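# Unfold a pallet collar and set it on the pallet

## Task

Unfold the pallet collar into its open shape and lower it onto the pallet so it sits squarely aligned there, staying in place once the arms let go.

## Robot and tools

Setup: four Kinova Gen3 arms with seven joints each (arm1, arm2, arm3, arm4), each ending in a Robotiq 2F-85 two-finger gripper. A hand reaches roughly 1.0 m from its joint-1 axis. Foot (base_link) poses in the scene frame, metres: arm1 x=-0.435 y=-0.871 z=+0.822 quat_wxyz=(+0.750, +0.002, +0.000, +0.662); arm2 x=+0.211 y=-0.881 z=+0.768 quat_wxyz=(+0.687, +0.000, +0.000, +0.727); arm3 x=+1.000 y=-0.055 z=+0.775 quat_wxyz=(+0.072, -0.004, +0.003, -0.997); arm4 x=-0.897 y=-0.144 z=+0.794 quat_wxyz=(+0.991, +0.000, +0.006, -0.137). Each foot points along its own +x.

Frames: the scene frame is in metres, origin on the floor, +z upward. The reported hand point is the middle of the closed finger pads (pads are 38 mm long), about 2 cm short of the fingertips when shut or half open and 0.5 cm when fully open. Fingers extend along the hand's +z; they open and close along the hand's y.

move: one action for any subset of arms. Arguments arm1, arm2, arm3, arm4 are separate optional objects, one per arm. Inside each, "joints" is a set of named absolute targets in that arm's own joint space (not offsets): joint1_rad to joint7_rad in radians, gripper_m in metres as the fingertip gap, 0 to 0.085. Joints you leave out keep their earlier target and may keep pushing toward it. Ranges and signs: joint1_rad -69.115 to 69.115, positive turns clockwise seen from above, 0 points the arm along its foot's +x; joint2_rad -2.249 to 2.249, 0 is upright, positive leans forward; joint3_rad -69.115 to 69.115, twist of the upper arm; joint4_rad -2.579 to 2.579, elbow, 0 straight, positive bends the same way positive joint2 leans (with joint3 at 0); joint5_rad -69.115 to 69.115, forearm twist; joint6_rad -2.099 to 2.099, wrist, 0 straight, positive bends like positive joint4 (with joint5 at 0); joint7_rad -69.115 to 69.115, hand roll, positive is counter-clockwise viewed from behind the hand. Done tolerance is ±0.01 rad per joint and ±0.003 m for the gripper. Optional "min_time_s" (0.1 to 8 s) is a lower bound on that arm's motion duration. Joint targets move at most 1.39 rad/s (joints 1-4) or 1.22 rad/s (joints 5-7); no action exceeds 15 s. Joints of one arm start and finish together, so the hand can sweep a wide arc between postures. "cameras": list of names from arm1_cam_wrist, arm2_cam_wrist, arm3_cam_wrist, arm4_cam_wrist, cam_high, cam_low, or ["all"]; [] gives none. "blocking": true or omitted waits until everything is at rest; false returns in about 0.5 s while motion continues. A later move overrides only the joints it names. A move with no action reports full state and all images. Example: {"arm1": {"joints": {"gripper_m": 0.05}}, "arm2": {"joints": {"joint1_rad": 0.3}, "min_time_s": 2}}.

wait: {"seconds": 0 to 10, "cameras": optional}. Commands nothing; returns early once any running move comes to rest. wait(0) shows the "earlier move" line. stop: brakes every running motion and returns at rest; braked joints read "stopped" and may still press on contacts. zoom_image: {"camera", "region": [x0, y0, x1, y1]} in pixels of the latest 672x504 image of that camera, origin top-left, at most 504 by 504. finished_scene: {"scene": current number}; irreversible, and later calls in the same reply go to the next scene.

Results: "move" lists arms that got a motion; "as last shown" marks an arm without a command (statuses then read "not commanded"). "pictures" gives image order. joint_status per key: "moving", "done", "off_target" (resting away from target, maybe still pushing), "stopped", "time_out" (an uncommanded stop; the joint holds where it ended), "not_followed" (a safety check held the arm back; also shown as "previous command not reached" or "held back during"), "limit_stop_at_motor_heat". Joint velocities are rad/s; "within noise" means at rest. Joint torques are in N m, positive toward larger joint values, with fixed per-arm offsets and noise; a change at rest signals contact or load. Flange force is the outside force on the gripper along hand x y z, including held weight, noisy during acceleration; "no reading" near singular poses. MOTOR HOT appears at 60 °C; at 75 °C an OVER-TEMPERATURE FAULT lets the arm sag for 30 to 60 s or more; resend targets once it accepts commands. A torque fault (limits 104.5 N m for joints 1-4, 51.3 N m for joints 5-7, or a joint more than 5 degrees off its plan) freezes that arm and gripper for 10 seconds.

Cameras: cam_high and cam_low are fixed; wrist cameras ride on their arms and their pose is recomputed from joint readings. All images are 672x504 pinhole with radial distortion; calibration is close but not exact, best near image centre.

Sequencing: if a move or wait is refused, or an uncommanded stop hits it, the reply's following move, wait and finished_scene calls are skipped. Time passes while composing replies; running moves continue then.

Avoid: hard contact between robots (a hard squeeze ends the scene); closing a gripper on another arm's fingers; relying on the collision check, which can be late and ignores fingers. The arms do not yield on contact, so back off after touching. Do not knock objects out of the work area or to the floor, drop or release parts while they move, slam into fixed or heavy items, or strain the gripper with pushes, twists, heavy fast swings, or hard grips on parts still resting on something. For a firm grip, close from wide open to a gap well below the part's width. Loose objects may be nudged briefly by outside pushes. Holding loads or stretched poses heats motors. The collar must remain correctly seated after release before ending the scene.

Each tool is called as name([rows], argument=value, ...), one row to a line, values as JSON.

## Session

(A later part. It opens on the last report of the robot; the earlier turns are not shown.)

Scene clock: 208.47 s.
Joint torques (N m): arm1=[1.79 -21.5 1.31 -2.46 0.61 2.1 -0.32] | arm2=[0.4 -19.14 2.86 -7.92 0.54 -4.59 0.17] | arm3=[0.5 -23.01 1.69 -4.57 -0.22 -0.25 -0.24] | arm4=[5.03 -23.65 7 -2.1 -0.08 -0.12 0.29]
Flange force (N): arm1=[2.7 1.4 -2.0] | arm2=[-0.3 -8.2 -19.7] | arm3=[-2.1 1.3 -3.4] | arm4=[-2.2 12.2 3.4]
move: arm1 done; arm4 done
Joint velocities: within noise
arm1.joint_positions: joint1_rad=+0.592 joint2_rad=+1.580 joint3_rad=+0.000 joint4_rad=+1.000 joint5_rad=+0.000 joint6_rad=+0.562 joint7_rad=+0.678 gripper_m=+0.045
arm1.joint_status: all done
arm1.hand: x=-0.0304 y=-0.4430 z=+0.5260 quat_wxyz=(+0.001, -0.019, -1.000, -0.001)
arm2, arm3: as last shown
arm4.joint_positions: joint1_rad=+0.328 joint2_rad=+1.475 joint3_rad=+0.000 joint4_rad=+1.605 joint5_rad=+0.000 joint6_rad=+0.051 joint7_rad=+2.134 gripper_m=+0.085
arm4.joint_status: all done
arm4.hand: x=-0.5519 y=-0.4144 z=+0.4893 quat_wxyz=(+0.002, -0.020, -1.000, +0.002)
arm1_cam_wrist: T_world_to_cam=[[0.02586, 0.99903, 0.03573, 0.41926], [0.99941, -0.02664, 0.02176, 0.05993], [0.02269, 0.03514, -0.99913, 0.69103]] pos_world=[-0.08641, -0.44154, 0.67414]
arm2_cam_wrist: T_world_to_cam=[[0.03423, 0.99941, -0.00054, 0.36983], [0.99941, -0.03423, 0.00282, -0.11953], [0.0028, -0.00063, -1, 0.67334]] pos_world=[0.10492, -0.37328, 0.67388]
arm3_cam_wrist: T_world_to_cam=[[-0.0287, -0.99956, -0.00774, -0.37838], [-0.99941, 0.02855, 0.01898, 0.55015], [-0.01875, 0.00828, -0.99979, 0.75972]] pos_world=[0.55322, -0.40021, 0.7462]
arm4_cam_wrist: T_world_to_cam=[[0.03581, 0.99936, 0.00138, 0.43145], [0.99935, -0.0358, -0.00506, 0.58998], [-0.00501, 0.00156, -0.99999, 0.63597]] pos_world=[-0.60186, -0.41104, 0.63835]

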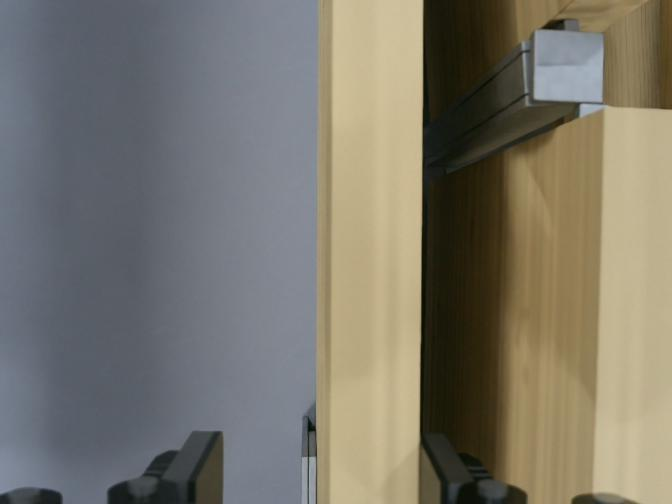

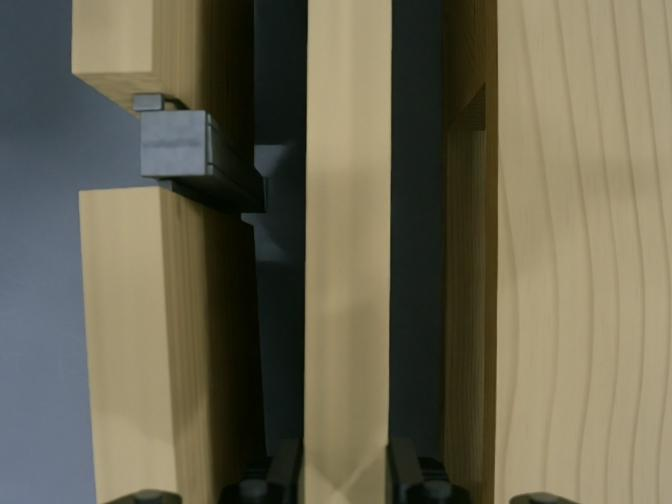

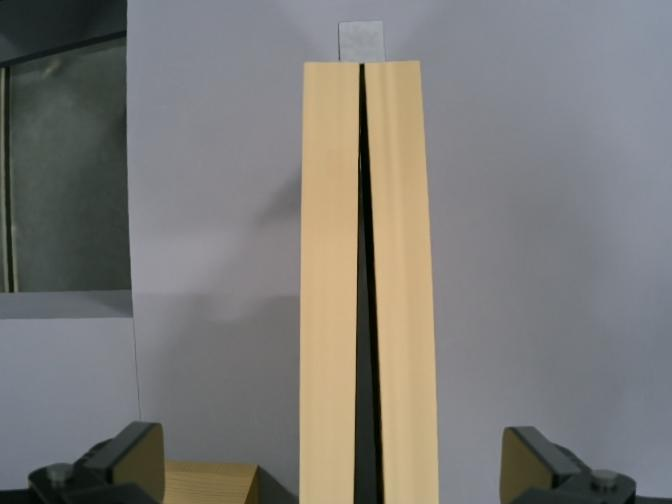

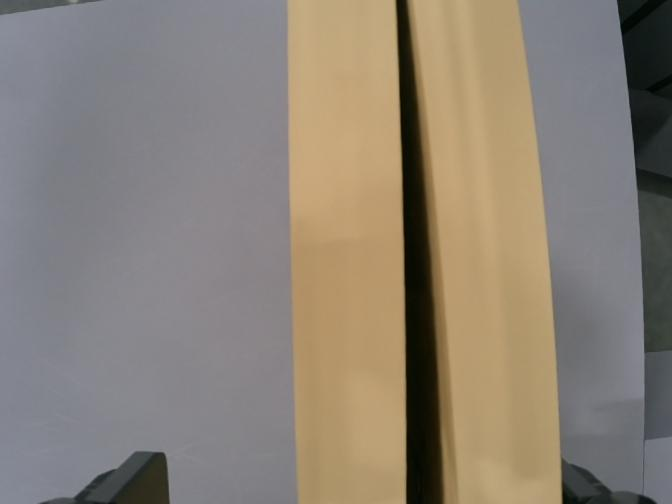

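move(arm1={"joints":{"joint1_rad":0.6382,"joint2_rad":1.543,"joint4_rad":1.1377,"joint6_rad":0.4616,"joint7_rad":0.7243},"min_time_s":4}, arm2={"joints":{"joint2_rad":1.3555,"joint4_rad":1.4794,"joint6_rad":0.3068},"min_time_s":4}, arm4={"joints":{"joint1_rad":0.3826,"joint2_rad":1.4784,"joint4_rad":1.5409,"joint6_rad":0.1118,"joint7_rad":2.188},"min_time_s":4}, cameras=[])

move(arm1={"joints":{"joint1_rad":0.6874,"joint2_rad":1.5164,"joint4_rad":1.252,"joint6_rad":0.3739,"joint7_rad":0.7734},"min_time_s":4}, arm4={"joints":{"joint1_rad":0.4308,"joint2_rad":1.4856,"joint4_rad":1.4722,"joint6_rad":0.1737,"joint7_rad":2.2362},"min_time_s":4}, cameras=["arm1_cam_wrist", "arm2_cam_wrist", "arm3_cam_wrist", "arm4_cam_wrist", "cam_high", "cam_low"])

Scene clock: 215.23 s.
Joint torques (N m): arm1=[2.24 -18.49 1.74 0.61 0.76 3.36 -0.29] | arm2=[3.05 -33.1 6.25 -3.95 0.89 0.07 0.12] | arm3=[0.51 -23.04 1.7 -4.57 -0.24 -0.25 -0.21] | arm4=[4.61 -22.86 6.58 -2.94 0.04 -0.36 0.26]
Flange force (N): arm1=[0.7 5.1 -1.9] | arm2=[6.2 1.5 21.6] | arm3=[-2.0 1.4 -3.4] | arm4=[-1.7 11.2 -0.5]
move: arm1 done; arm2 done; arm4 done
Joint velocities: within noise
arm1.joint_positions: joint1_rad=+0.638 joint2_rad=+1.543 joint3_rad=+0.000 joint4_rad=+1.138 joint5_rad=+0.000 joint6_rad=+0.462 joint7_rad=+0.724 gripper_m=+0.045
arm1.joint_status: all done
arm1.hand: x=-0.0305 y=-0.4821 z=+0.5260 quat_wxyz=(+0.002, -0.019, -1.000, -0.001)
arm2.joint_positions: joint1_rad=-0.095 joint2_rad=+1.355 joint3_rad=+0.000 joint4_rad=+1.479 joint5_rad=+0.000 joint6_rad=+0.307 joint7_rad=-0.191 gripper_m=+0.018
arm2.joint_status: all done
arm2.hand: x=+0.1600 y=-0.3766 z=+0.5319 quat_wxyz=(+0.000, -0.020, -1.000, +0.000)
arm3: as last shown
arm4.joint_positions: joint1_rad=+0.383 joint2_rad=+1.478 joint3_rad=+0.000 joint4_rad=+1.541 joint5_rad=+0.000 joint6_rad=+0.112 joint7_rad=+2.188 gripper_m=+0.085
arm4.joint_status: all done
arm4.hand: x=-0.5520 y=-0.4445 z=+0.4894 quat_wxyz=(+0.002, -0.020, -1.000, +0.002)

Scene clock: 219.53 s.
Joint torques (N m): arm1=[3.66 -14.41 3.22 4.61 1.03 5.1 -0.22] | arm2=[6.97 -27.15 10.57 -2.77 0.97 0.26 -0.43] | arm3=[0.52 -23.02 1.71 -4.54 -0.26 -0.24 -0.24] | arm4=[5.65 -22.52 7.9 -3.28 0.3 -0.35 0.28]
Flange force (N): arm1=[-1.1 10.8 -2.4] | arm2=[12.7 -0.1 10.1] | arm3=[-2.1 1.4 -3.4] | arm4=[-3.5 12.3 -2.2]
move: arm1 done; arm4 done
Joint velocities: within noise
arm1.joint_positions: joint1_rad=+0.687 joint2_rad=+1.516 joint3_rad=+0.000 joint4_rad=+1.252 joint5_rad=+0.000 joint6_rad=+0.374 joint7_rad=+0.773 gripper_m=+0.045
arm1.joint_status: all done
arm1.hand: x=-0.0305 y=-0.5201 z=+0.5259 quat_wxyz=(+0.002, -0.019, -1.000, -0.001)
arm2, arm3: as last shown
arm2.hand: x=+0.1601 y=-0.3766 z=+0.5319 quat_wxyz=(+0.000, -0.020, -1.000, +0.000)
arm4.joint_positions: joint1_rad=+0.431 joint2_rad=+1.486 joint3_rad=+0.000 joint4_rad=+1.472 joint5_rad=+0.000 joint6_rad=+0.174 joint7_rad=+2.236 gripper_m=+0.085
arm4.joint_status: all done
arm4.hand: x=-0.5523 y=-0.4735 z=+0.4893 quat_wxyz=(+0.003, -0.020, -1.000, +0.002)
arm1_cam_wrist: T_world_to_cam=[[0.02586, 0.99902, 0.03582, 0.49623], [0.99941, -0.02664, 0.02165, 0.05805], [0.02259, 0.03524, -0.99912, 0.69368]] pos_world=[-0.08651, -0.51864, 0.67404]
arm2_cam_wrist: T_world_to_cam=[[0.03423, 0.99941, -0.00054, 0.36983], [0.99941, -0.03423, 0.00282, -0.11954], [0.0028, -0.00063, -1, 0.67534]] pos_world=[0.10492, -0.37328, 0.67588]
arm3_cam_wrist: T_world_to_cam=[[-0.0287, -0.99956, -0.00774, -0.37838], [-0.99941, 0.02855, 0.01898, 0.55015], [-0.01875, 0.00828, -0.99979, 0.75972]] pos_world=[0.55322, -0.40021, 0.7462]
arm4_cam_wrist: T_world_to_cam=[[0.03571, 0.99936, 0.00085, 0.49079], [0.99934, -0.0357, -0.00615, 0.5887], [-0.00611, 0.00107, -0.99998, 0.63525]] pos_world=[-0.60196, -0.47014, 0.63844]

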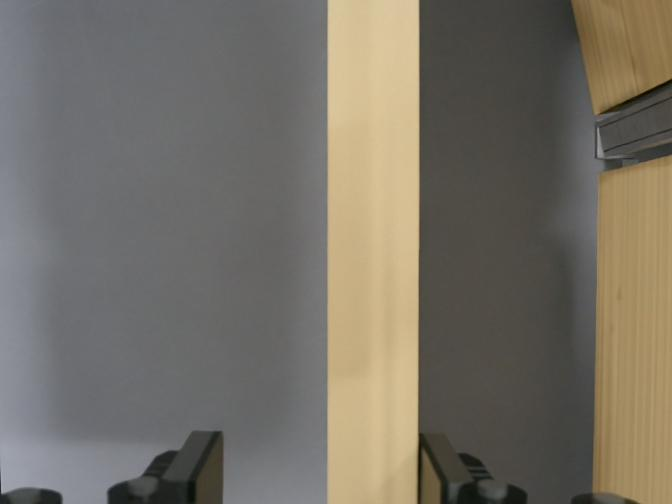

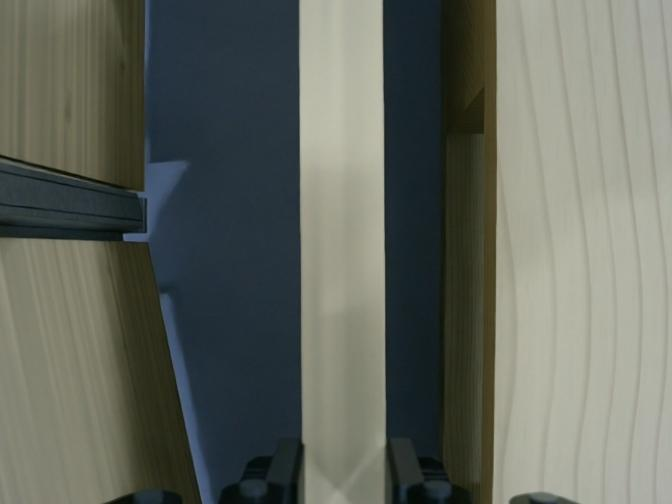

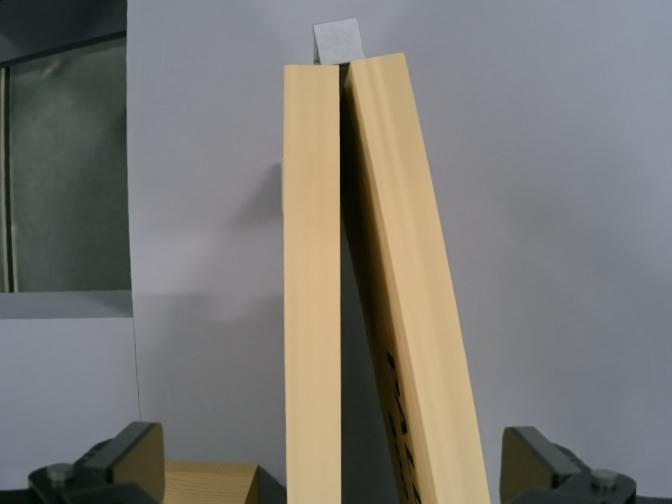

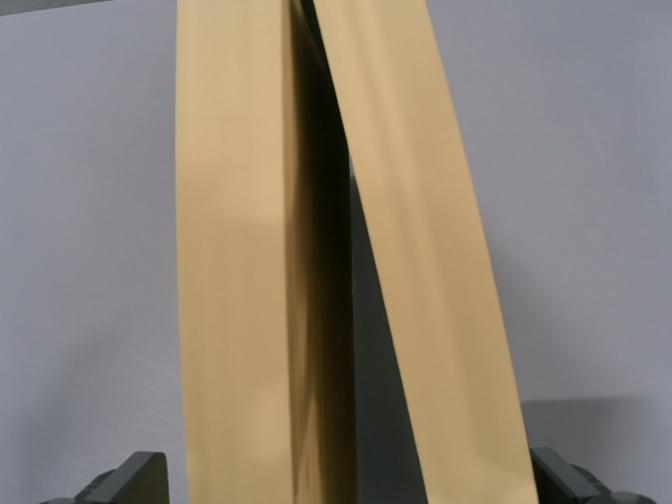

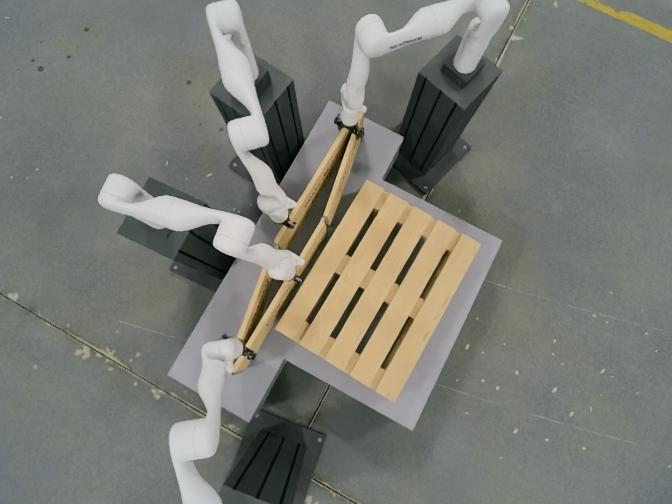

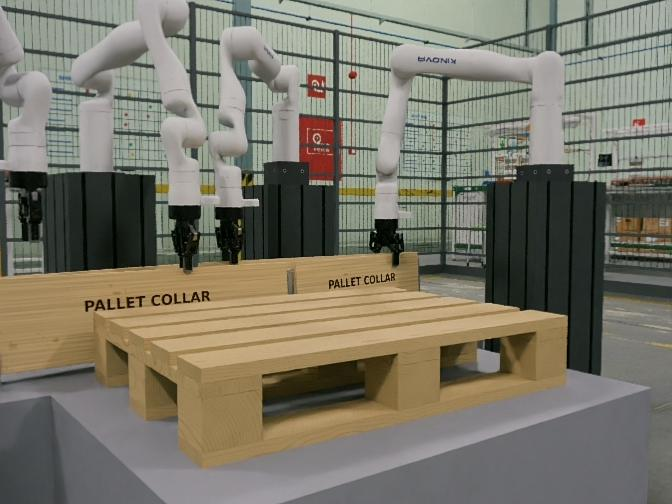

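move(arm1={"joints":{"joint1_rad":0.6863,"joint2_rad":1.2174,"joint4_rad":1.4627,"joint6_rad":0.4622,"joint7_rad":0.7724},"min_time_s":2}, arm2={"joints":{"gripper_m":0.04}}, arm3={"joints":{"joint1_rad":-0.5095,"joint2_rad":1.4492,"joint4_rad":0.7405,"joint6_rad":0.9553,"joint7_rad":1.0899,"gripper_m":0.04},"min_time_s":3}, arm4={"joints":{"joint1_rad":0.4326,"joint2_rad":1.1828,"joint4_rad":1.6818,"joint6_rad":0.267,"joint7_rad":2.238},"min_time_s":2}, cameras=[])

move(arm1={"joints":{"joint1_rad":0.123,"joint2_rad":-0.301,"joint4_rad":1.535,"joint6_rad":2.018,"joint7_rad":1.958},"min_time_s":3}, arm2={"joints":{"joint1_rad":-0.0947,"joint2_rad":1.1586,"joint4_rad":1.5898,"joint6_rad":0.3932,"joint7_rad":-0.1913},"min_time_s":2}, arm4={"joints":{"joint1_rad":0.1292,"joint2_rad":1.3246,"joint4_rad":1.1318,"joint6_rad":0.6736,"joint7_rad":2.1475,"gripper_m":0.05},"min_time_s":3}, cameras=[])

move(arm2={"joints":{"joint1_rad":-0.7023,"joint2_rad":1.1498,"joint4_rad":1.6275,"joint6_rad":0.3643,"joint7_rad":-0.792,"gripper_m":0.05},"min_time_s":3}, cameras=["all"])

Scene clock: 258.17 s.
Joint torques (N m): arm1=[1.38 -22.46 0.96 -4.58 0.52 0.39 -0.37] | arm2=[-0.96 -23.07 1 -1.24 0.13 -0.02 0.09] | arm3=[0.55 -24.96 1.7 -6.29 -0.23 -0.23 -0.25] | arm4=[1.84 -20.51 2.62 -2.19 -0.15 0.69 0.27]
Flange force (N): arm1=[4.6 -0.8 -0.5] | arm2=[-1.1 6.4 3.1] | arm3=[-1.8 0.8 -3.4] | arm4=[-0.8 4.1 -0.8]
move: arm1 done; arm2 done; arm3 done; arm4 done
Joint velocities: within noise
arm1.joint_positions: joint1_rad=+0.686 joint2_rad=+1.217 joint3_rad=+0.000 joint4_rad=+1.463 joint5_rad=+0.000 joint6_rad=+0.462 joint7_rad=+0.772 gripper_m=+0.045
arm1.joint_status: all done
arm1.hand: x=-0.0306 y=-0.5201 z=+0.6599 quat_wxyz=(+0.002, -0.019, -1.000, -0.001)
arm2.joint_positions: joint1_rad=-0.095 joint2_rad=+1.355 joint3_rad=+0.000 joint4_rad=+1.479 joint5_rad=+0.000 joint6_rad=+0.307 joint7_rad=-0.191 gripper_m=+0.040
arm2.joint_status: all done
arm2.hand: x=+0.1601 y=-0.3766 z=+0.5319 quat_wxyz=(+0.000, -0.020, -1.000, +0.000)
arm3.joint_positions: joint1_rad=-0.510 joint2_rad=+1.449 joint3_rad=+0.000 joint4_rad=+0.741 joint5_rad=+0.000 joint6_rad=+0.955 joint7_rad=+1.090 gripper_m=+0.040
arm3.joint_status: all done
arm3.hand: x=+0.4495 y=-0.4441 z=+0.6196 quat_wxyz=(+0.004, -0.996, -0.087, +0.003)
arm4.joint_positions: joint1_rad=+0.433 joint2_rad=+1.183 joint3_rad=+0.000 joint4_rad=+1.682 joint5_rad=+0.000 joint6_rad=+0.267 joint7_rad=+2.238 gripper_m=+0.085
arm4.joint_status: all done
arm4.hand: x=-0.5522 y=-0.4735 z=+0.6194 quat_wxyz=(+0.003, -0.020, -1.000, +0.002)

Scene clock: 261.50 s.
Joint torques (N m): arm1=[1.44 -0.66 0.49 -8.57 0.53 0.7 -0.34] | arm2=[-0.92 -22.61 0.95 -2.01 0.08 0.01 0.11] | arm3=[0.57 -25.01 1.73 -6.28 -0.23 -0.28 -0.23] | arm4=[1.78 -24.56 2.59 -5.34 -0.16 0.72 0.29]
Flange force (N): arm1=[1.9 3.0 4.7] | arm2=[-1.1 6.3 2.1] | arm3=[-2.1 1.0 -3.3] | arm4=[0.4 3.9 -0.9]
move: arm1 done; arm2 done; arm4 done
Joint velocities: within noise
arm1.joint_positions: joint1_rad=+0.123 joint2_rad=-0.301 joint3_rad=+0.000 joint4_rad=+1.535 joint5_rad=+0.000 joint6_rad=+2.018 joint7_rad=+1.958 gripper_m=+0.045
arm1.joint_status: all done
arm1.hand: x=-0.3758 y=-0.7451 z=+1.3034 quat_wxyz=(+0.049, +0.754, -0.655, +0.023)
arm2.joint_positions: joint1_rad=-0.095 joint2_rad=+1.159 joint3_rad=+0.000 joint4_rad=+1.590 joint5_rad=+0.000 joint6_rad=+0.393 joint7_rad=-0.191 gripper_m=+0.040
arm2.joint_status: all done
arm2.hand: x=+0.1601 y=-0.3766 z=+0.6199 quat_wxyz=(+0.000, -0.020, -1.000, +0.000)
arm3: as last shown
arm4.joint_positions: joint1_rad=+0.129 joint2_rad=+1.325 joint3_rad=+0.000 joint4_rad=+1.132 joint5_rad=+0.000 joint6_rad=+0.674 joint7_rad=+2.148 gripper_m=+0.050
arm4.joint_status: all done
arm4.hand: x=-0.3480 y=-0.4066 z=+0.6192 quat_wxyz=(+0.001, +0.086, -0.996, +0.001)

Scene clock: 264.83 s.
Joint torques (N m): arm1=[1.44 -0.68 0.53 -8.54 0.53 0.73 -0.36] | arm2=[-0.96 -22.33 1 -1.93 0.09 -0.01 0.08] | arm3=[0.55 -24.98 1.73 -6.28 -0.23 -0.24 -0.22] | arm4=[1.72 -24.56 2.56 -5.36 -0.11 0.7 0.25]
Flange force (N): arm1=[1.8 2.9 4.6] | arm2=[2.1 5.4 2.0] | arm3=[-1.9 0.9 -3.3] | arm4=[0.5 3.8 -0.9]
move: arm2 done
Joint velocities: within noise
arm1, arm3, arm4: as last shown
arm2.joint_positions: joint1_rad=-0.702 joint2_rad=+1.150 joint3_rad=+0.000 joint4_rad=+1.628 joint5_rad=+0.000 joint6_rad=+0.364 joint7_rad=-0.792 gripper_m=+0.050
arm2.joint_status: all done
arm2.hand: x=-0.1116 y=-0.5034 z=+0.6198 quat_wxyz=(+0.000, -0.017, -1.000, +0.000)
pictures: arm1_cam_wrist, arm2_cam_wrist, arm3_cam_wrist, arm4_cam_wrist, cam_high, cam_low
arm1_cam_wrist: T_world_to_cam=[[-0.98623, -0.14611, 0.07752, -0.58584], [-0.15178, 0.9857, -0.07317, 0.82559], [-0.06572, -0.08393, -0.9943, 1.35801]] pos_world=[-0.36322, -0.7854, 1.45609]
arm2_cam_wrist: T_world_to_cam=[[0.02743, 0.99962, -0.0005, 0.50524], [0.99962, -0.02743, 0.00272, 0.15092], [0.00271, -0.00057, -1, 0.76404]] pos_world=[-0.16679, -0.50047, 0.76388]
arm3_cam_wrist: T_world_to_cam=[[0.18314, -0.98305, -0.00885, -0.51418], [-0.98291, -0.18327, 0.01733, 0.40226], [-0.01866, 0.00552, -0.99981, 0.77776]] pos_world=[0.50406, -0.43604, 0.76609]
arm4_cam_wrist: T_world_to_cam=[[-0.17617, 0.98435, 0.00348, 0.33506], [0.98435, 0.17618, -0.00379, 0.46726], [-0.00434, 0.00276, -0.99999, 0.76757]] pos_world=[-0.39759, -0.41425, 0.76816]

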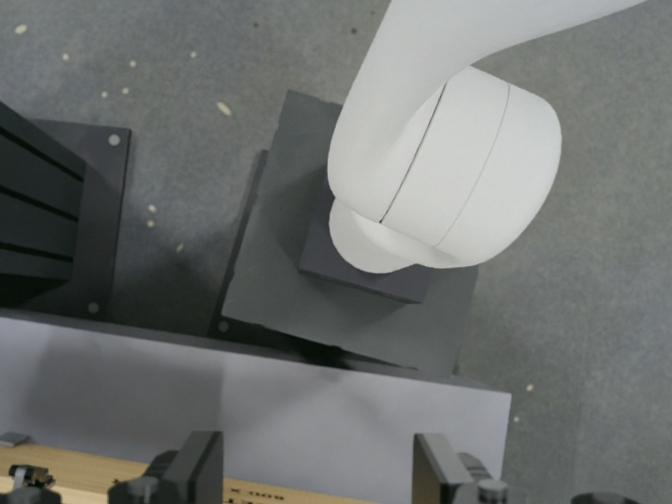

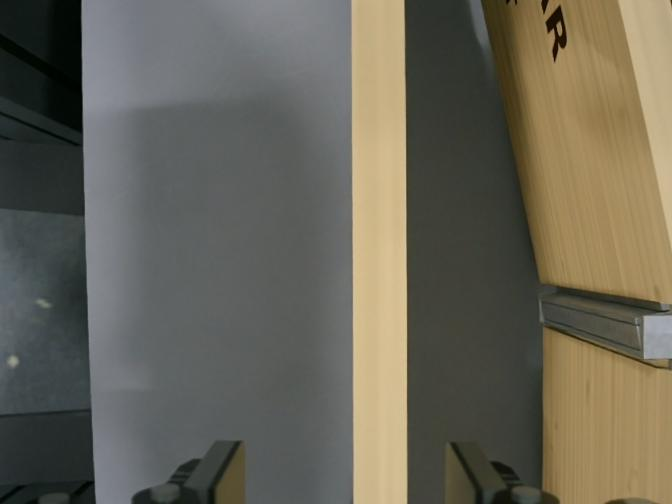

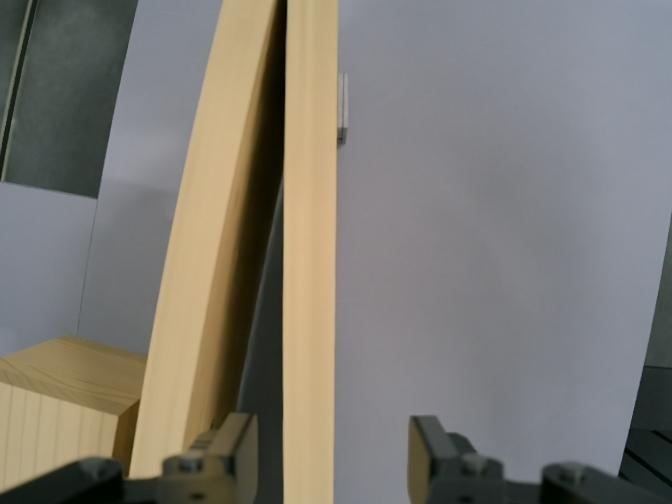

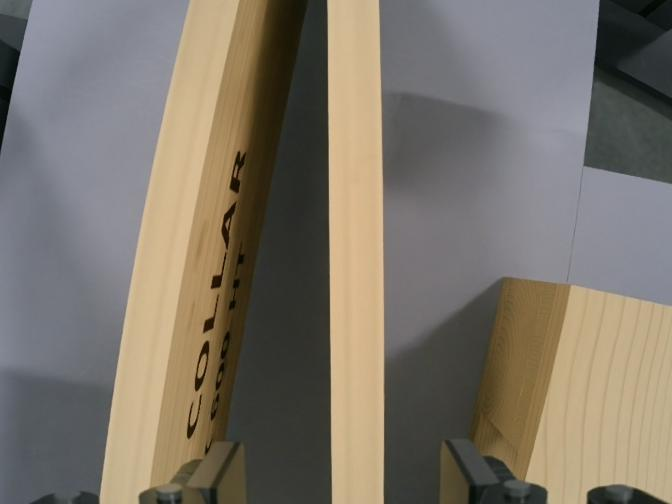

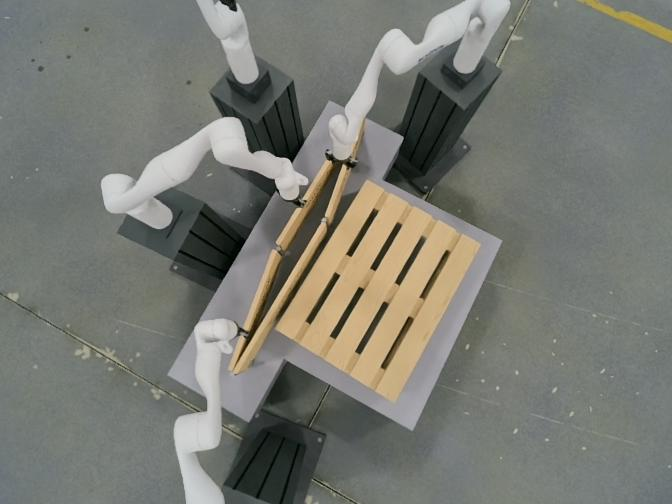

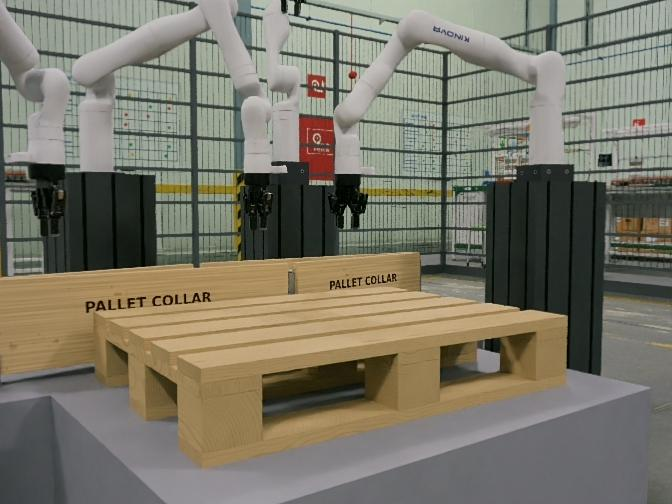

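zoom_image(camera="cam_high", region=[310, 90, 400, 180])

zoom_image(camera="cam_high", region=[260, 180, 350, 270])

zoom_image(camera="cam_high", region=[210, 300, 300, 390])

Scaled by 5.600 from the camera's image (finer frame: 960x720).

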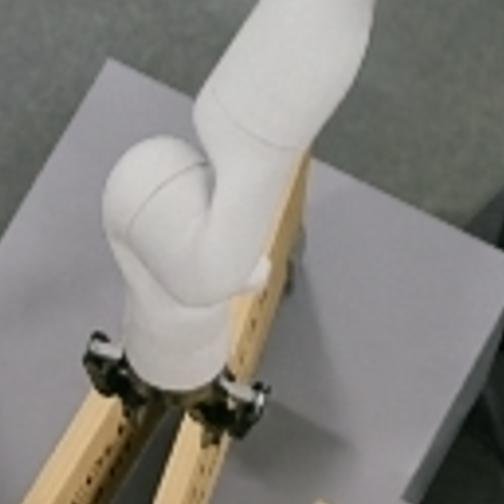

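Scaled by 5.600 from the camera's image (finer frame: 960x720).

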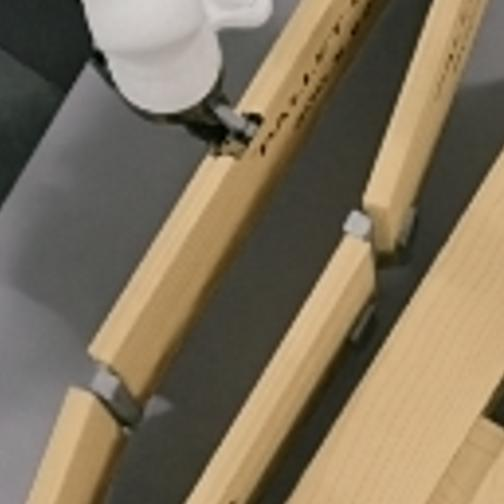

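Scaled by 5.600 from the camera's image (finer frame: 960x720).

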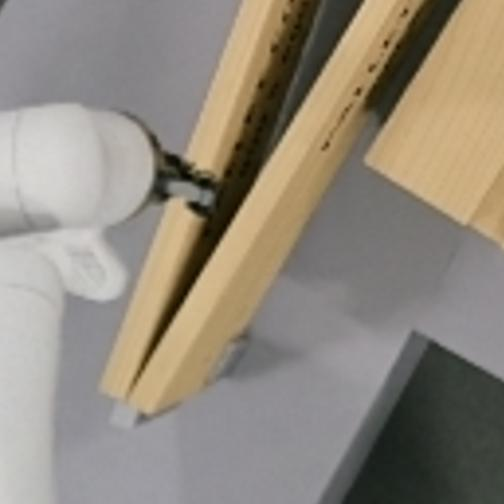

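move(arm2={"joints":{"joint1_rad":-0.6858,"joint2_rad":1.3894,"joint4_rad":1.4569,"joint6_rad":0.2953,"joint7_rad":-0.7755},"min_time_s":2.5}, arm3={"joints":{"joint1_rad":-0.4992,"joint2_rad":1.6787,"joint4_rad":0.5375,"joint6_rad":0.9289,"joint7_rad":1.0932},"min_time_s":2.5}, arm4={"joints":{"joint1_rad":0.1232,"joint2_rad":1.544,"joint4_rad":0.9687,"joint6_rad":0.6173,"joint7_rad":2.1415},"min_time_s":2.5}, cameras=["arm2_cam_wrist", "arm3_cam_wrist", "arm4_cam_wrist"])

Scene clock: 285.13 s.
Joint torques (N m): arm1=[1.44 -0.64 0.53 -8.49 0.57 0.72 -0.35] | arm2=[-1.05 -23.21 0.97 -1.35 0.05 -0.06 0.02] | arm3=[0.55 -24.9 1.66 -6.14 -0.25 -0.24 -0.23] | arm4=[1.78 -24.73 2.59 -4.99 -0.15 0.72 0.28]
Flange force (N): arm1=[1.8 3.1 4.5] | arm2=[1.9 5.7 3.1] | arm3=[-2.6 1.2 -2.7] | arm4=[0.8 4.2 -1.5]
move: arm2 done; arm3 done; arm4 done
Joint velocities: within noise
arm1: as last shown
arm2.joint_positions: joint1_rad=-0.686 joint2_rad=+1.389 joint3_rad=+0.000 joint4_rad=+1.457 joint5_rad=+0.000 joint6_rad=+0.295 joint7_rad=-0.776 gripper_m=+0.050
arm2.joint_status: all done
arm2.hand: x=-0.1116 y=-0.4911 z=+0.5168 quat_wxyz=(+0.000, -0.017, -1.000, +0.000)
arm3.joint_positions: joint1_rad=-0.499 joint2_rad=+1.679 joint3_rad=+0.000 joint4_rad=+0.537 joint5_rad=+0.000 joint6_rad=+0.929 joint7_rad=+1.093 gripper_m=+0.040
arm3.joint_status: all done
arm3.hand: x=+0.4481 y=-0.4352 z=+0.5165 quat_wxyz=(+0.004, -0.997, -0.083, +0.002)
arm4.joint_positions: joint1_rad=+0.123 joint2_rad=+1.544 joint3_rad=+0.000 joint4_rad=+0.969 joint5_rad=+0.000 joint6_rad=+0.617 joint7_rad=+2.142 gripper_m=+0.050
arm4.joint_status: all done
arm4.hand: x=-0.3491 y=-0.4025 z=+0.5171 quat_wxyz=(+0.001, +0.086, -0.996, +0.001)
arm2_cam_wrist: T_world_to_cam=[[0.02743, 0.99962, -0.0005, 0.49299], [0.99962, -0.02743, 0.00272, 0.15153], [0.00271, -0.00057, -1, 0.66095]] pos_world=[-0.16679, -0.48827, 0.66078]
arm3_cam_wrist: T_world_to_cam=[[0.17625, -0.9843, -0.00888, -0.50352], [-0.98417, -0.17638, 0.01725, 0.40786], [-0.01855, 0.0057, -0.99981, 0.67473]] pos_world=[0.50266, -0.42753, 0.66309]
arm4_cam_wrist: T_world_to_cam=[[-0.17617, 0.98435, 0.00348, 0.33118], [0.98435, 0.17618, -0.00379, 0.46723], [-0.00434, 0.00276, -0.99999, 0.66555]] pos_world=[-0.39869, -0.41015, 0.66616]

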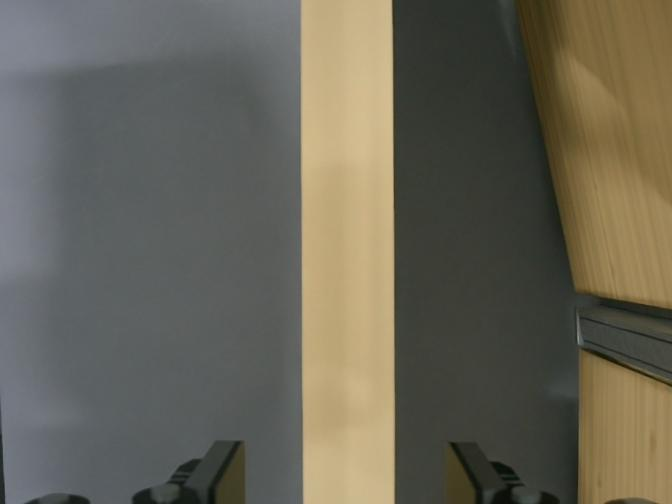

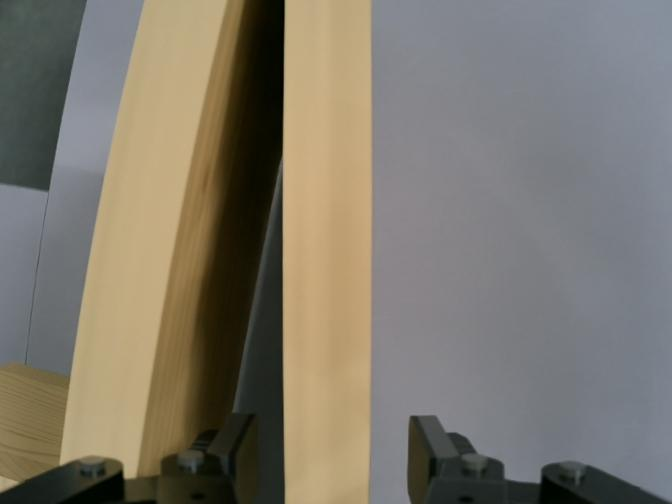

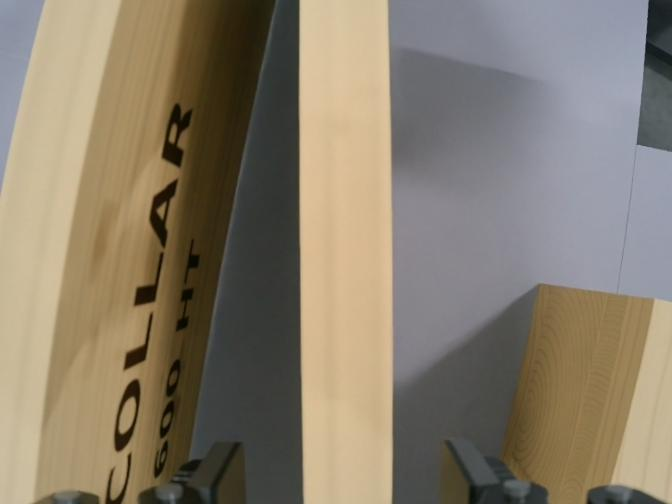

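move(arm2={"joints":{"gripper_m":0.004}}, arm3={"joints":{"gripper_m":0.004}}, arm4={"joints":{"gripper_m":0.004}}, cameras=["arm2_cam_wrist", "arm3_cam_wrist", "arm4_cam_wrist", "cam_high"])

Scene clock: 287.43 s.
Joint torques (N m): arm1=[1.46 -0.69 0.49 -8.5 0.56 0.75 -0.34] | arm2=[-1.13 -19.4 0.26 -0.48 -0.3 0.15 -0.21] | arm3=[0.8 -22.09 1.44 -5.97 -0.54 -1.26 -0.49] | arm4=[1.61 -21.25 3.13 -6.54 0.35 -1.62 0.38]
Flange force (N): arm1=[1.7 2.9 4.6] | arm2=[1.6 6.2 -4.0] | arm3=[-0.4 0.2 -9.3] | arm4=[5.2 7.1 -13.3]
move: arm2 off_target; arm3 off_target; arm4 off_target
Joint velocities: within noise
arm1: as last shown
arm2.joint_positions: joint1_rad=-0.686 joint2_rad=+1.389 joint3_rad=+0.000 joint4_rad=+1.457 joint5_rad=+0.000 joint6_rad=+0.295 joint7_rad=-0.775 gripper_m=+0.018
arm2.joint_status: gripper_m off_target (ended at +0.018, target +0.004)
arm2.hand: x=-0.1116 y=-0.4911 z=+0.5168 quat_wxyz=(+0.000, -0.017, -1.000, +0.000)
arm3.joint_positions: joint1_rad=-0.499 joint2_rad=+1.679 joint3_rad=+0.000 joint4_rad=+0.537 joint5_rad=+0.000 joint6_rad=+0.929 joint7_rad=+1.093 gripper_m=+0.018
arm3.joint_status: gripper_m off_target (ended at +0.018, target +0.004)
arm3.hand: x=+0.4480 y=-0.4353 z=+0.5166 quat_wxyz=(+0.004, -0.997, -0.083, +0.003)
arm4.joint_positions: joint1_rad=+0.123 joint2_rad=+1.544 joint3_rad=+0.000 joint4_rad=+0.969 joint5_rad=+0.000 joint6_rad=+0.617 joint7_rad=+2.141 gripper_m=+0.018
arm4.joint_status: gripper_m off_target (ended at +0.018, target +0.004)
arm4.hand: x=-0.3491 y=-0.4025 z=+0.5171 quat_wxyz=(+0.001, +0.086, -0.996, +0.001)
arm2_cam_wrist: T_world_to_cam=[[0.02734, 0.99963, -0.0004, 0.49291], [0.99962, -0.02733, 0.00272, 0.15158], [0.0027, -0.00047, -1, 0.661]] pos_world=[-0.16679, -0.48827, 0.66078]
arm3_cam_wrist: T_world_to_cam=[[0.17625, -0.98431, -0.00878, -0.50369], [-0.98417, -0.17638, 0.01727, 0.40783], [-0.01855, 0.0056, -0.99981, 0.67469]] pos_world=[0.50266, -0.42763, 0.66309]
arm4_cam_wrist: T_world_to_cam=[[-0.17617, 0.98435, 0.00358, 0.33112], [0.98435, 0.17618, -0.00377, 0.46722], [-0.00434, 0.00286, -0.99999, 0.66559]] pos_world=[-0.39869, -0.41015, 0.66616]

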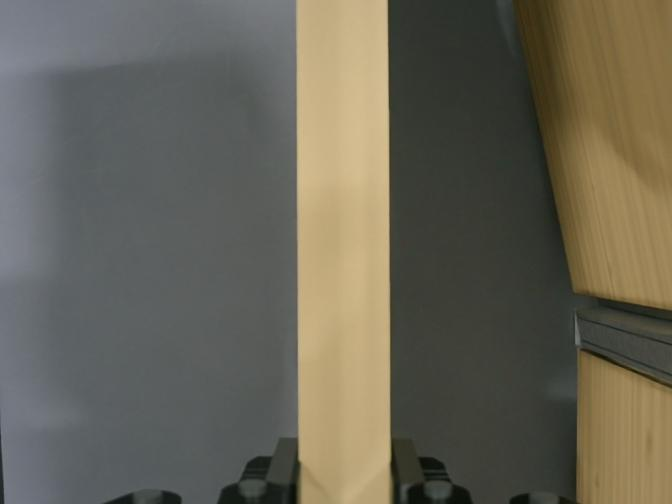

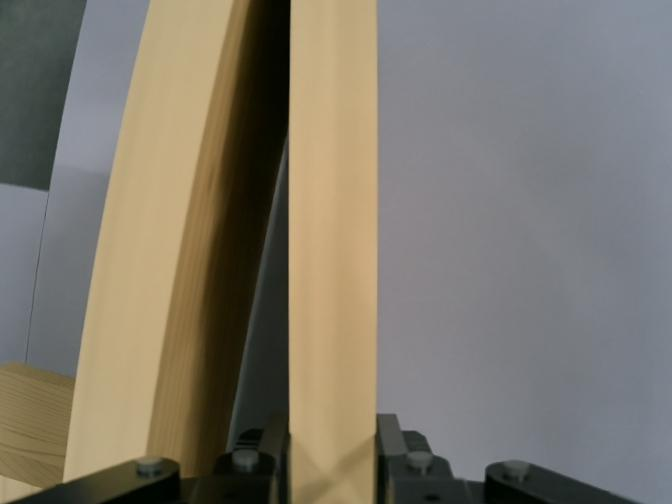

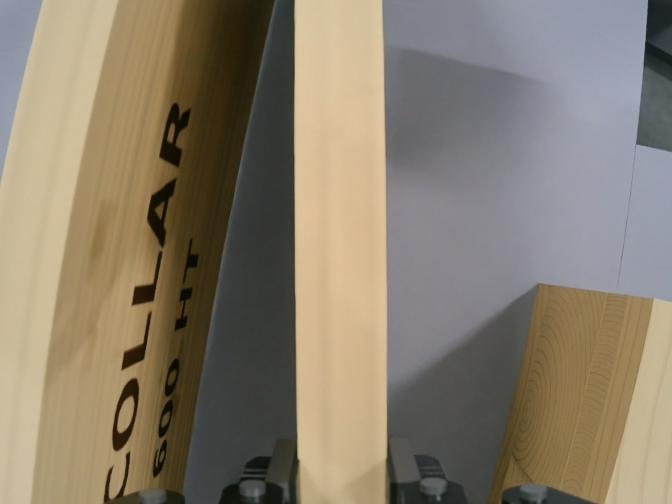

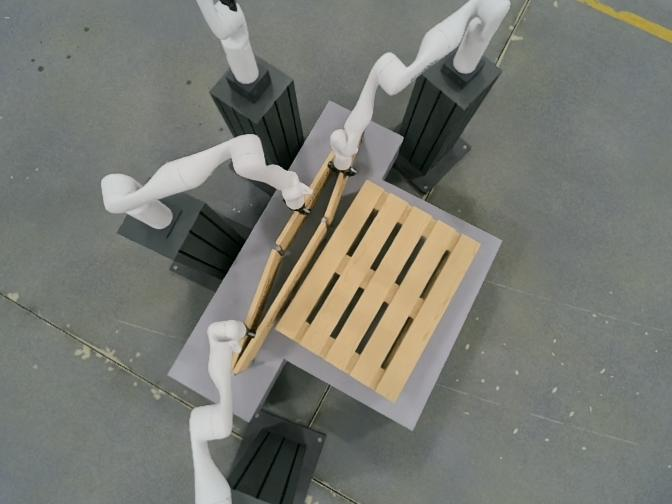

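move(arm2={"joints":{"joint1_rad":-0.6858,"joint2_rad":1.2579,"joint4_rad":1.5431,"joint6_rad":0.3407,"joint7_rad":-0.7755},"min_time_s":2.5}, arm3={"joints":{"joint1_rad":-0.4984,"joint2_rad":1.5347,"joint4_rad":0.6916,"joint6_rad":0.9188,"joint7_rad":1.094},"min_time_s":2.5}, arm4={"joints":{"joint1_rad":0.1236,"joint2_rad":1.4132,"joint4_rad":1.0821,"joint6_rad":0.6348,"joint7_rad":2.1419},"min_time_s":2.5}, cameras=["cam_low"])

Scene clock: 334.40 s.
Joint torques (N m): arm1=[1.43 -0.65 0.52 -8.52 0.57 0.74 -0.37] | arm2=[2.11 -28.63 4.34 -0.54 0.42 1.16 -0.11] | arm3=[1.12 -37.13 2.11 -10.91 -0.34 -0.22 -0.5] | arm4=[3.62 -35.55 4.52 -5.76 0.29 3.03 0.16]
Flange force (N): arm1=[1.9 3.0 4.6] | arm2=[9.8 5.6 17.9] | arm3=[0.2 0.4 14.5] | arm4=[-5.6 3.0 22.7]
move: arm2 done; arm3 done; arm4 done
Joint velocities: within noise
arm1: as last shown
arm2.joint_positions: joint1_rad=-0.686 joint2_rad=+1.258 joint3_rad=+0.000 joint4_rad=+1.543 joint5_rad=+0.000 joint6_rad=+0.341 joint7_rad=-0.776 gripper_m=+0.018
arm2.joint_status: all done
arm2.hand: x=-0.1116 y=-0.4912 z=+0.5748 quat_wxyz=(+0.000, -0.017, -1.000, +0.000)
arm3.joint_positions: joint1_rad=-0.498 joint2_rad=+1.535 joint3_rad=+0.000 joint4_rad=+0.692 joint5_rad=+0.000 joint6_rad=+0.919 joint7_rad=+1.094 gripper_m=+0.018
arm3.joint_status: all done
arm3.hand: x=+0.4481 y=-0.4353 z=+0.5745 quat_wxyz=(+0.004, -0.997, -0.083, +0.002)
arm4.joint_positions: joint1_rad=+0.124 joint2_rad=+1.413 joint3_rad=+0.000 joint4_rad=+1.082 joint5_rad=+0.000 joint6_rad=+0.635 joint7_rad=+2.142 gripper_m=+0.018
arm4.joint_status: all done
arm4.hand: x=-0.3492 y=-0.4026 z=+0.5752 quat_wxyz=(+0.001, +0.086, -0.996, +0.001)

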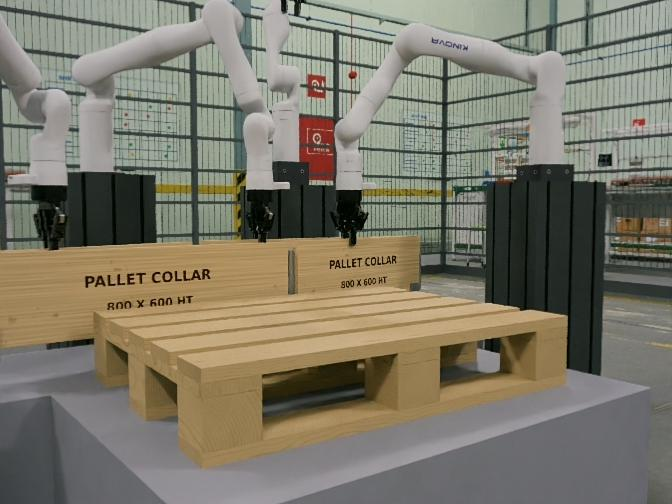

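move(arm2={"joints":{"joint1_rad":-0.6858,"joint2_rad":1.1274,"joint4_rad":1.6043,"joint6_rad":0.4099,"joint7_rad":-0.7755},"min_time_s":2.5}, arm3={"joints":{"joint1_rad":-0.4976,"joint2_rad":1.4107,"joint4_rad":0.7873,"joint6_rad":0.9471,"joint7_rad":1.0949},"min_time_s":2.5}, arm4={"joints":{"joint1_rad":0.1239,"joint2_rad":1.2898,"joint4_rad":1.1624,"joint6_rad":0.6779,"joint7_rad":2.1422},"min_time_s":2.5}, cameras=[])

move(arm2={"joints":{"joint1_rad":-0.6858,"joint2_rad":1.0034,"joint4_rad":1.6389,"joint6_rad":0.4993,"joint7_rad":-0.7755},"min_time_s":2.5}, arm3={"joints":{"joint1_rad":-0.4968,"joint2_rad":1.3041,"joint4_rad":0.839,"joint6_rad":1.002,"joint7_rad":1.0957},"min_time_s":2.5}, arm4={"joints":{"joint1_rad":0.1243,"joint2_rad":1.1769,"joint4_rad":1.2115,"joint6_rad":0.7416,"joint7_rad":2.1426},"min_time_s":2.5}, cameras=[])

move(arm2={"joints":{"joint1_rad":-0.6299,"joint2_rad":0.9995,"joint4_rad":1.6523,"joint6_rad":0.4898,"joint7_rad":-0.7207},"min_time_s":2}, arm3={"joints":{"joint1_rad":-0.4428,"joint2_rad":1.2057,"joint4_rad":1.0968,"joint6_rad":0.8431,"joint7_rad":1.2641},"min_time_s":2}, arm4={"joints":{"joint1_rad":0.0335,"joint2_rad":1.1671,"joint4_rad":1.239,"joint6_rad":0.7238,"joint7_rad":2.1663},"min_time_s":2}, cameras=["arm2_cam_wrist", "arm3_cam_wrist", "arm4_cam_wrist", "cam_high", "cam_low"])

Scene clock: 339.83 s.
Joint torques (N m): arm1=[1.44 -0.65 0.51 -8.47 0.54 0.73 -0.33] | arm2=[2.04 -28.52 4.36 -1.71 0.58 1.1 -0.03] | arm3=[0.83 -37.11 1.97 -11.31 -0.38 -0.33 -0.43] | arm4=[3.58 -35.93 4.6 -6.5 0.35 2.94 0.25]
Flange force (N): arm1=[1.8 3.0 4.4] | arm2=[9.4 5.1 17.0] | arm3=[0.5 -0.1 14.3] | arm4=[-5.8 3.0 23.2]
move: arm2 done; arm3 done; arm4 done
Joint velocities: within noise
arm1: as last shown
arm2.joint_positions: joint1_rad=-0.686 joint2_rad=+1.127 joint3_rad=+0.000 joint4_rad=+1.604 joint5_rad=+0.000 joint6_rad=+0.410 joint7_rad=-0.775 gripper_m=+0.018
arm2.joint_status: all done
arm2.hand: x=-0.1116 y=-0.4912 z=+0.6338 quat_wxyz=(+0.000, -0.017, -1.000, +0.000)
arm3.joint_positions: joint1_rad=-0.498 joint2_rad=+1.411 joint3_rad=+0.000 joint4_rad=+0.787 joint5_rad=+0.000 joint6_rad=+0.947 joint7_rad=+1.095 gripper_m=+0.018
arm3.joint_status: all done
arm3.hand: x=+0.4481 y=-0.4353 z=+0.6335 quat_wxyz=(+0.004, -0.997, -0.083, +0.002)
arm4.joint_positions: joint1_rad=+0.124 joint2_rad=+1.290 joint3_rad=+0.000 joint4_rad=+1.162 joint5_rad=+0.000 joint6_rad=+0.678 joint7_rad=+2.142 gripper_m=+0.018
arm4.joint_status: all done
arm4.hand: x=-0.3491 y=-0.4026 z=+0.6342 quat_wxyz=(+0.001, +0.086, -0.996, +0.001)

Scene clock: 342.63 s.
Joint torques (N m): arm1=[1.41 -0.64 0.55 -8.55 0.54 0.72 -0.33] | arm2=[2.14 -28.37 4.47 -2.86 0.76 1.08 -0.01] | arm3=[0.99 -37.09 2.16 -12.04 -0.23 -0.53 -0.38] | arm4=[3.39 -36.12 4.45 -7.62 0.36 2.74 0.24]
Flange force (N): arm1=[1.9 3.2 4.7] | arm2=[9.7 5.2 16.5] | arm3=[1.4 -0.2 14.3] | arm4=[-5.4 2.9 23.4]
move: arm2 done; arm3 done; arm4 done
Joint velocities: within noise
arm1: as last shown
arm2.joint_positions: joint1_rad=-0.686 joint2_rad=+1.003 joint3_rad=+0.000 joint4_rad=+1.639 joint5_rad=+0.000 joint6_rad=+0.499 joint7_rad=-0.776 gripper_m=+0.018
arm2.joint_status: all done
arm2.hand: x=-0.1116 y=-0.4912 z=+0.6918 quat_wxyz=(+0.000, -0.017, -1.000, +0.000)
arm3.joint_positions: joint1_rad=-0.497 joint2_rad=+1.304 joint3_rad=+0.000 joint4_rad=+0.839 joint5_rad=+0.000 joint6_rad=+1.002 joint7_rad=+1.096 gripper_m=+0.018
arm3.joint_status: all done
arm3.hand: x=+0.4480 y=-0.4354 z=+0.6916 quat_wxyz=(+0.004, -0.997, -0.083, +0.003)
arm4.joint_positions: joint1_rad=+0.124 joint2_rad=+1.177 joint3_rad=+0.000 joint4_rad=+1.211 joint5_rad=+0.000 joint6_rad=+0.742 joint7_rad=+2.143 gripper_m=+0.018
arm4.joint_status: all done
arm4.hand: x=-0.3490 y=-0.4027 z=+0.6923 quat_wxyz=(+0.001, +0.086, -0.996, +0.001)

Scene clock: 344.93 s.
Joint torques (N m): arm1=[1.39 -0.69 0.54 -8.53 0.54 0.73 -0.36] | arm2=[1.55 -29.18 3.79 -4.4 0.61 0.18 0.03] | arm3=[0.07 -34.86 1.51 -10.69 -0.45 -0.53 -0.27] | arm4=[2.54 -36.71 3.74 -8.48 0.35 2.11 0.54]
Flange force (N): arm1=[1.8 3.0 4.6] | arm2=[6.8 4.2 16.4] | arm3=[0.7 -1.1 14.1] | arm4=[-3.7 3.1 23.7]
move: arm2 done; arm3 done; arm4 done
Joint velocities: within noise
arm1: as last shown
arm2.joint_positions: joint1_rad=-0.630 joint2_rad=+0.999 joint3_rad=+0.000 joint4_rad=+1.652 joint5_rad=+0.000 joint6_rad=+0.490 joint7_rad=-0.721 gripper_m=+0.018
arm2.joint_status: all done
arm2.hand: x=-0.0871 y=-0.4765 z=+0.6917 quat_wxyz=(+0.000, -0.017, -1.000, +0.000)
arm3.joint_positions: joint1_rad=-0.443 joint2_rad=+1.206 joint3_rad=+0.000 joint4_rad=+1.097 joint5_rad=+0.000 joint6_rad=+0.843 joint7_rad=+1.264 gripper_m=+0.018
arm3.joint_status: all done
arm3.hand: x=+0.4644 y=-0.3810 z=+0.6913 quat_wxyz=(+0.004, -0.990, -0.140, +0.002)
arm4.joint_positions: joint1_rad=+0.034 joint2_rad=+1.167 joint3_rad=+0.000 joint4_rad=+1.239 joint5_rad=+0.000 joint6_rad=+0.724 joint7_rad=+2.166 gripper_m=+0.018
arm4.joint_status: all done
arm4.hand: x=-0.3332 y=-0.3500 z=+0.6922 quat_wxyz=(+0.001, +0.143, -0.990, +0.001)
arm2_cam_wrist: T_world_to_cam=[[0.02843, 0.9996, -0.0005, 0.47785], [0.99959, -0.02843, 0.00284, 0.1264], [0.00282, -0.00058, -1, 0.8359]] pos_world=[-0.14229, -0.47357, 0.83578]
arm3_cam_wrist: T_world_to_cam=[[0.28758, -0.95771, -0.00917, -0.49288], [-0.95759, -0.28769, 0.0157, 0.37685], [-0.01767, 0.00427, -0.99984, 0.84857]] pos_world=[0.5176, -0.36724, 0.83799]
arm4_cam_wrist: T_world_to_cam=[[-0.28744, 0.95779, 0.00462, 0.23461], [0.95779, 0.28745, -0.00328, 0.47278], [-0.00447, 0.00348, -0.99998, 0.84071]] pos_world=[-0.38163, -0.36354, 0.84116]

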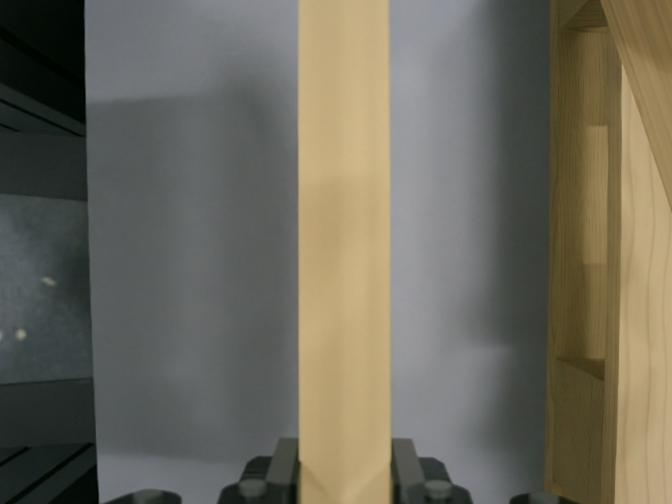

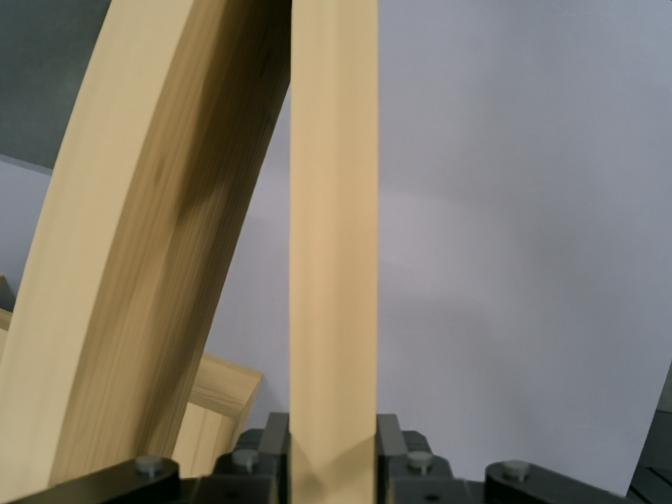

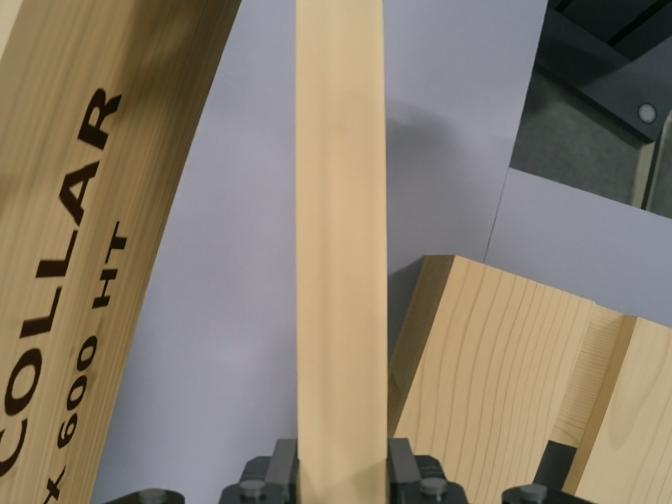

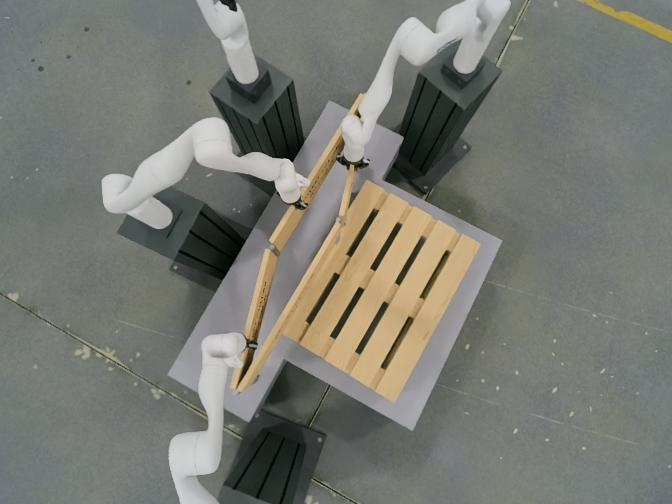

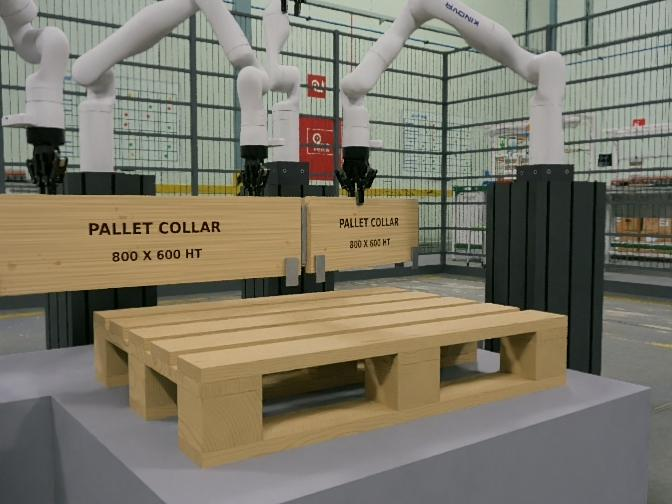

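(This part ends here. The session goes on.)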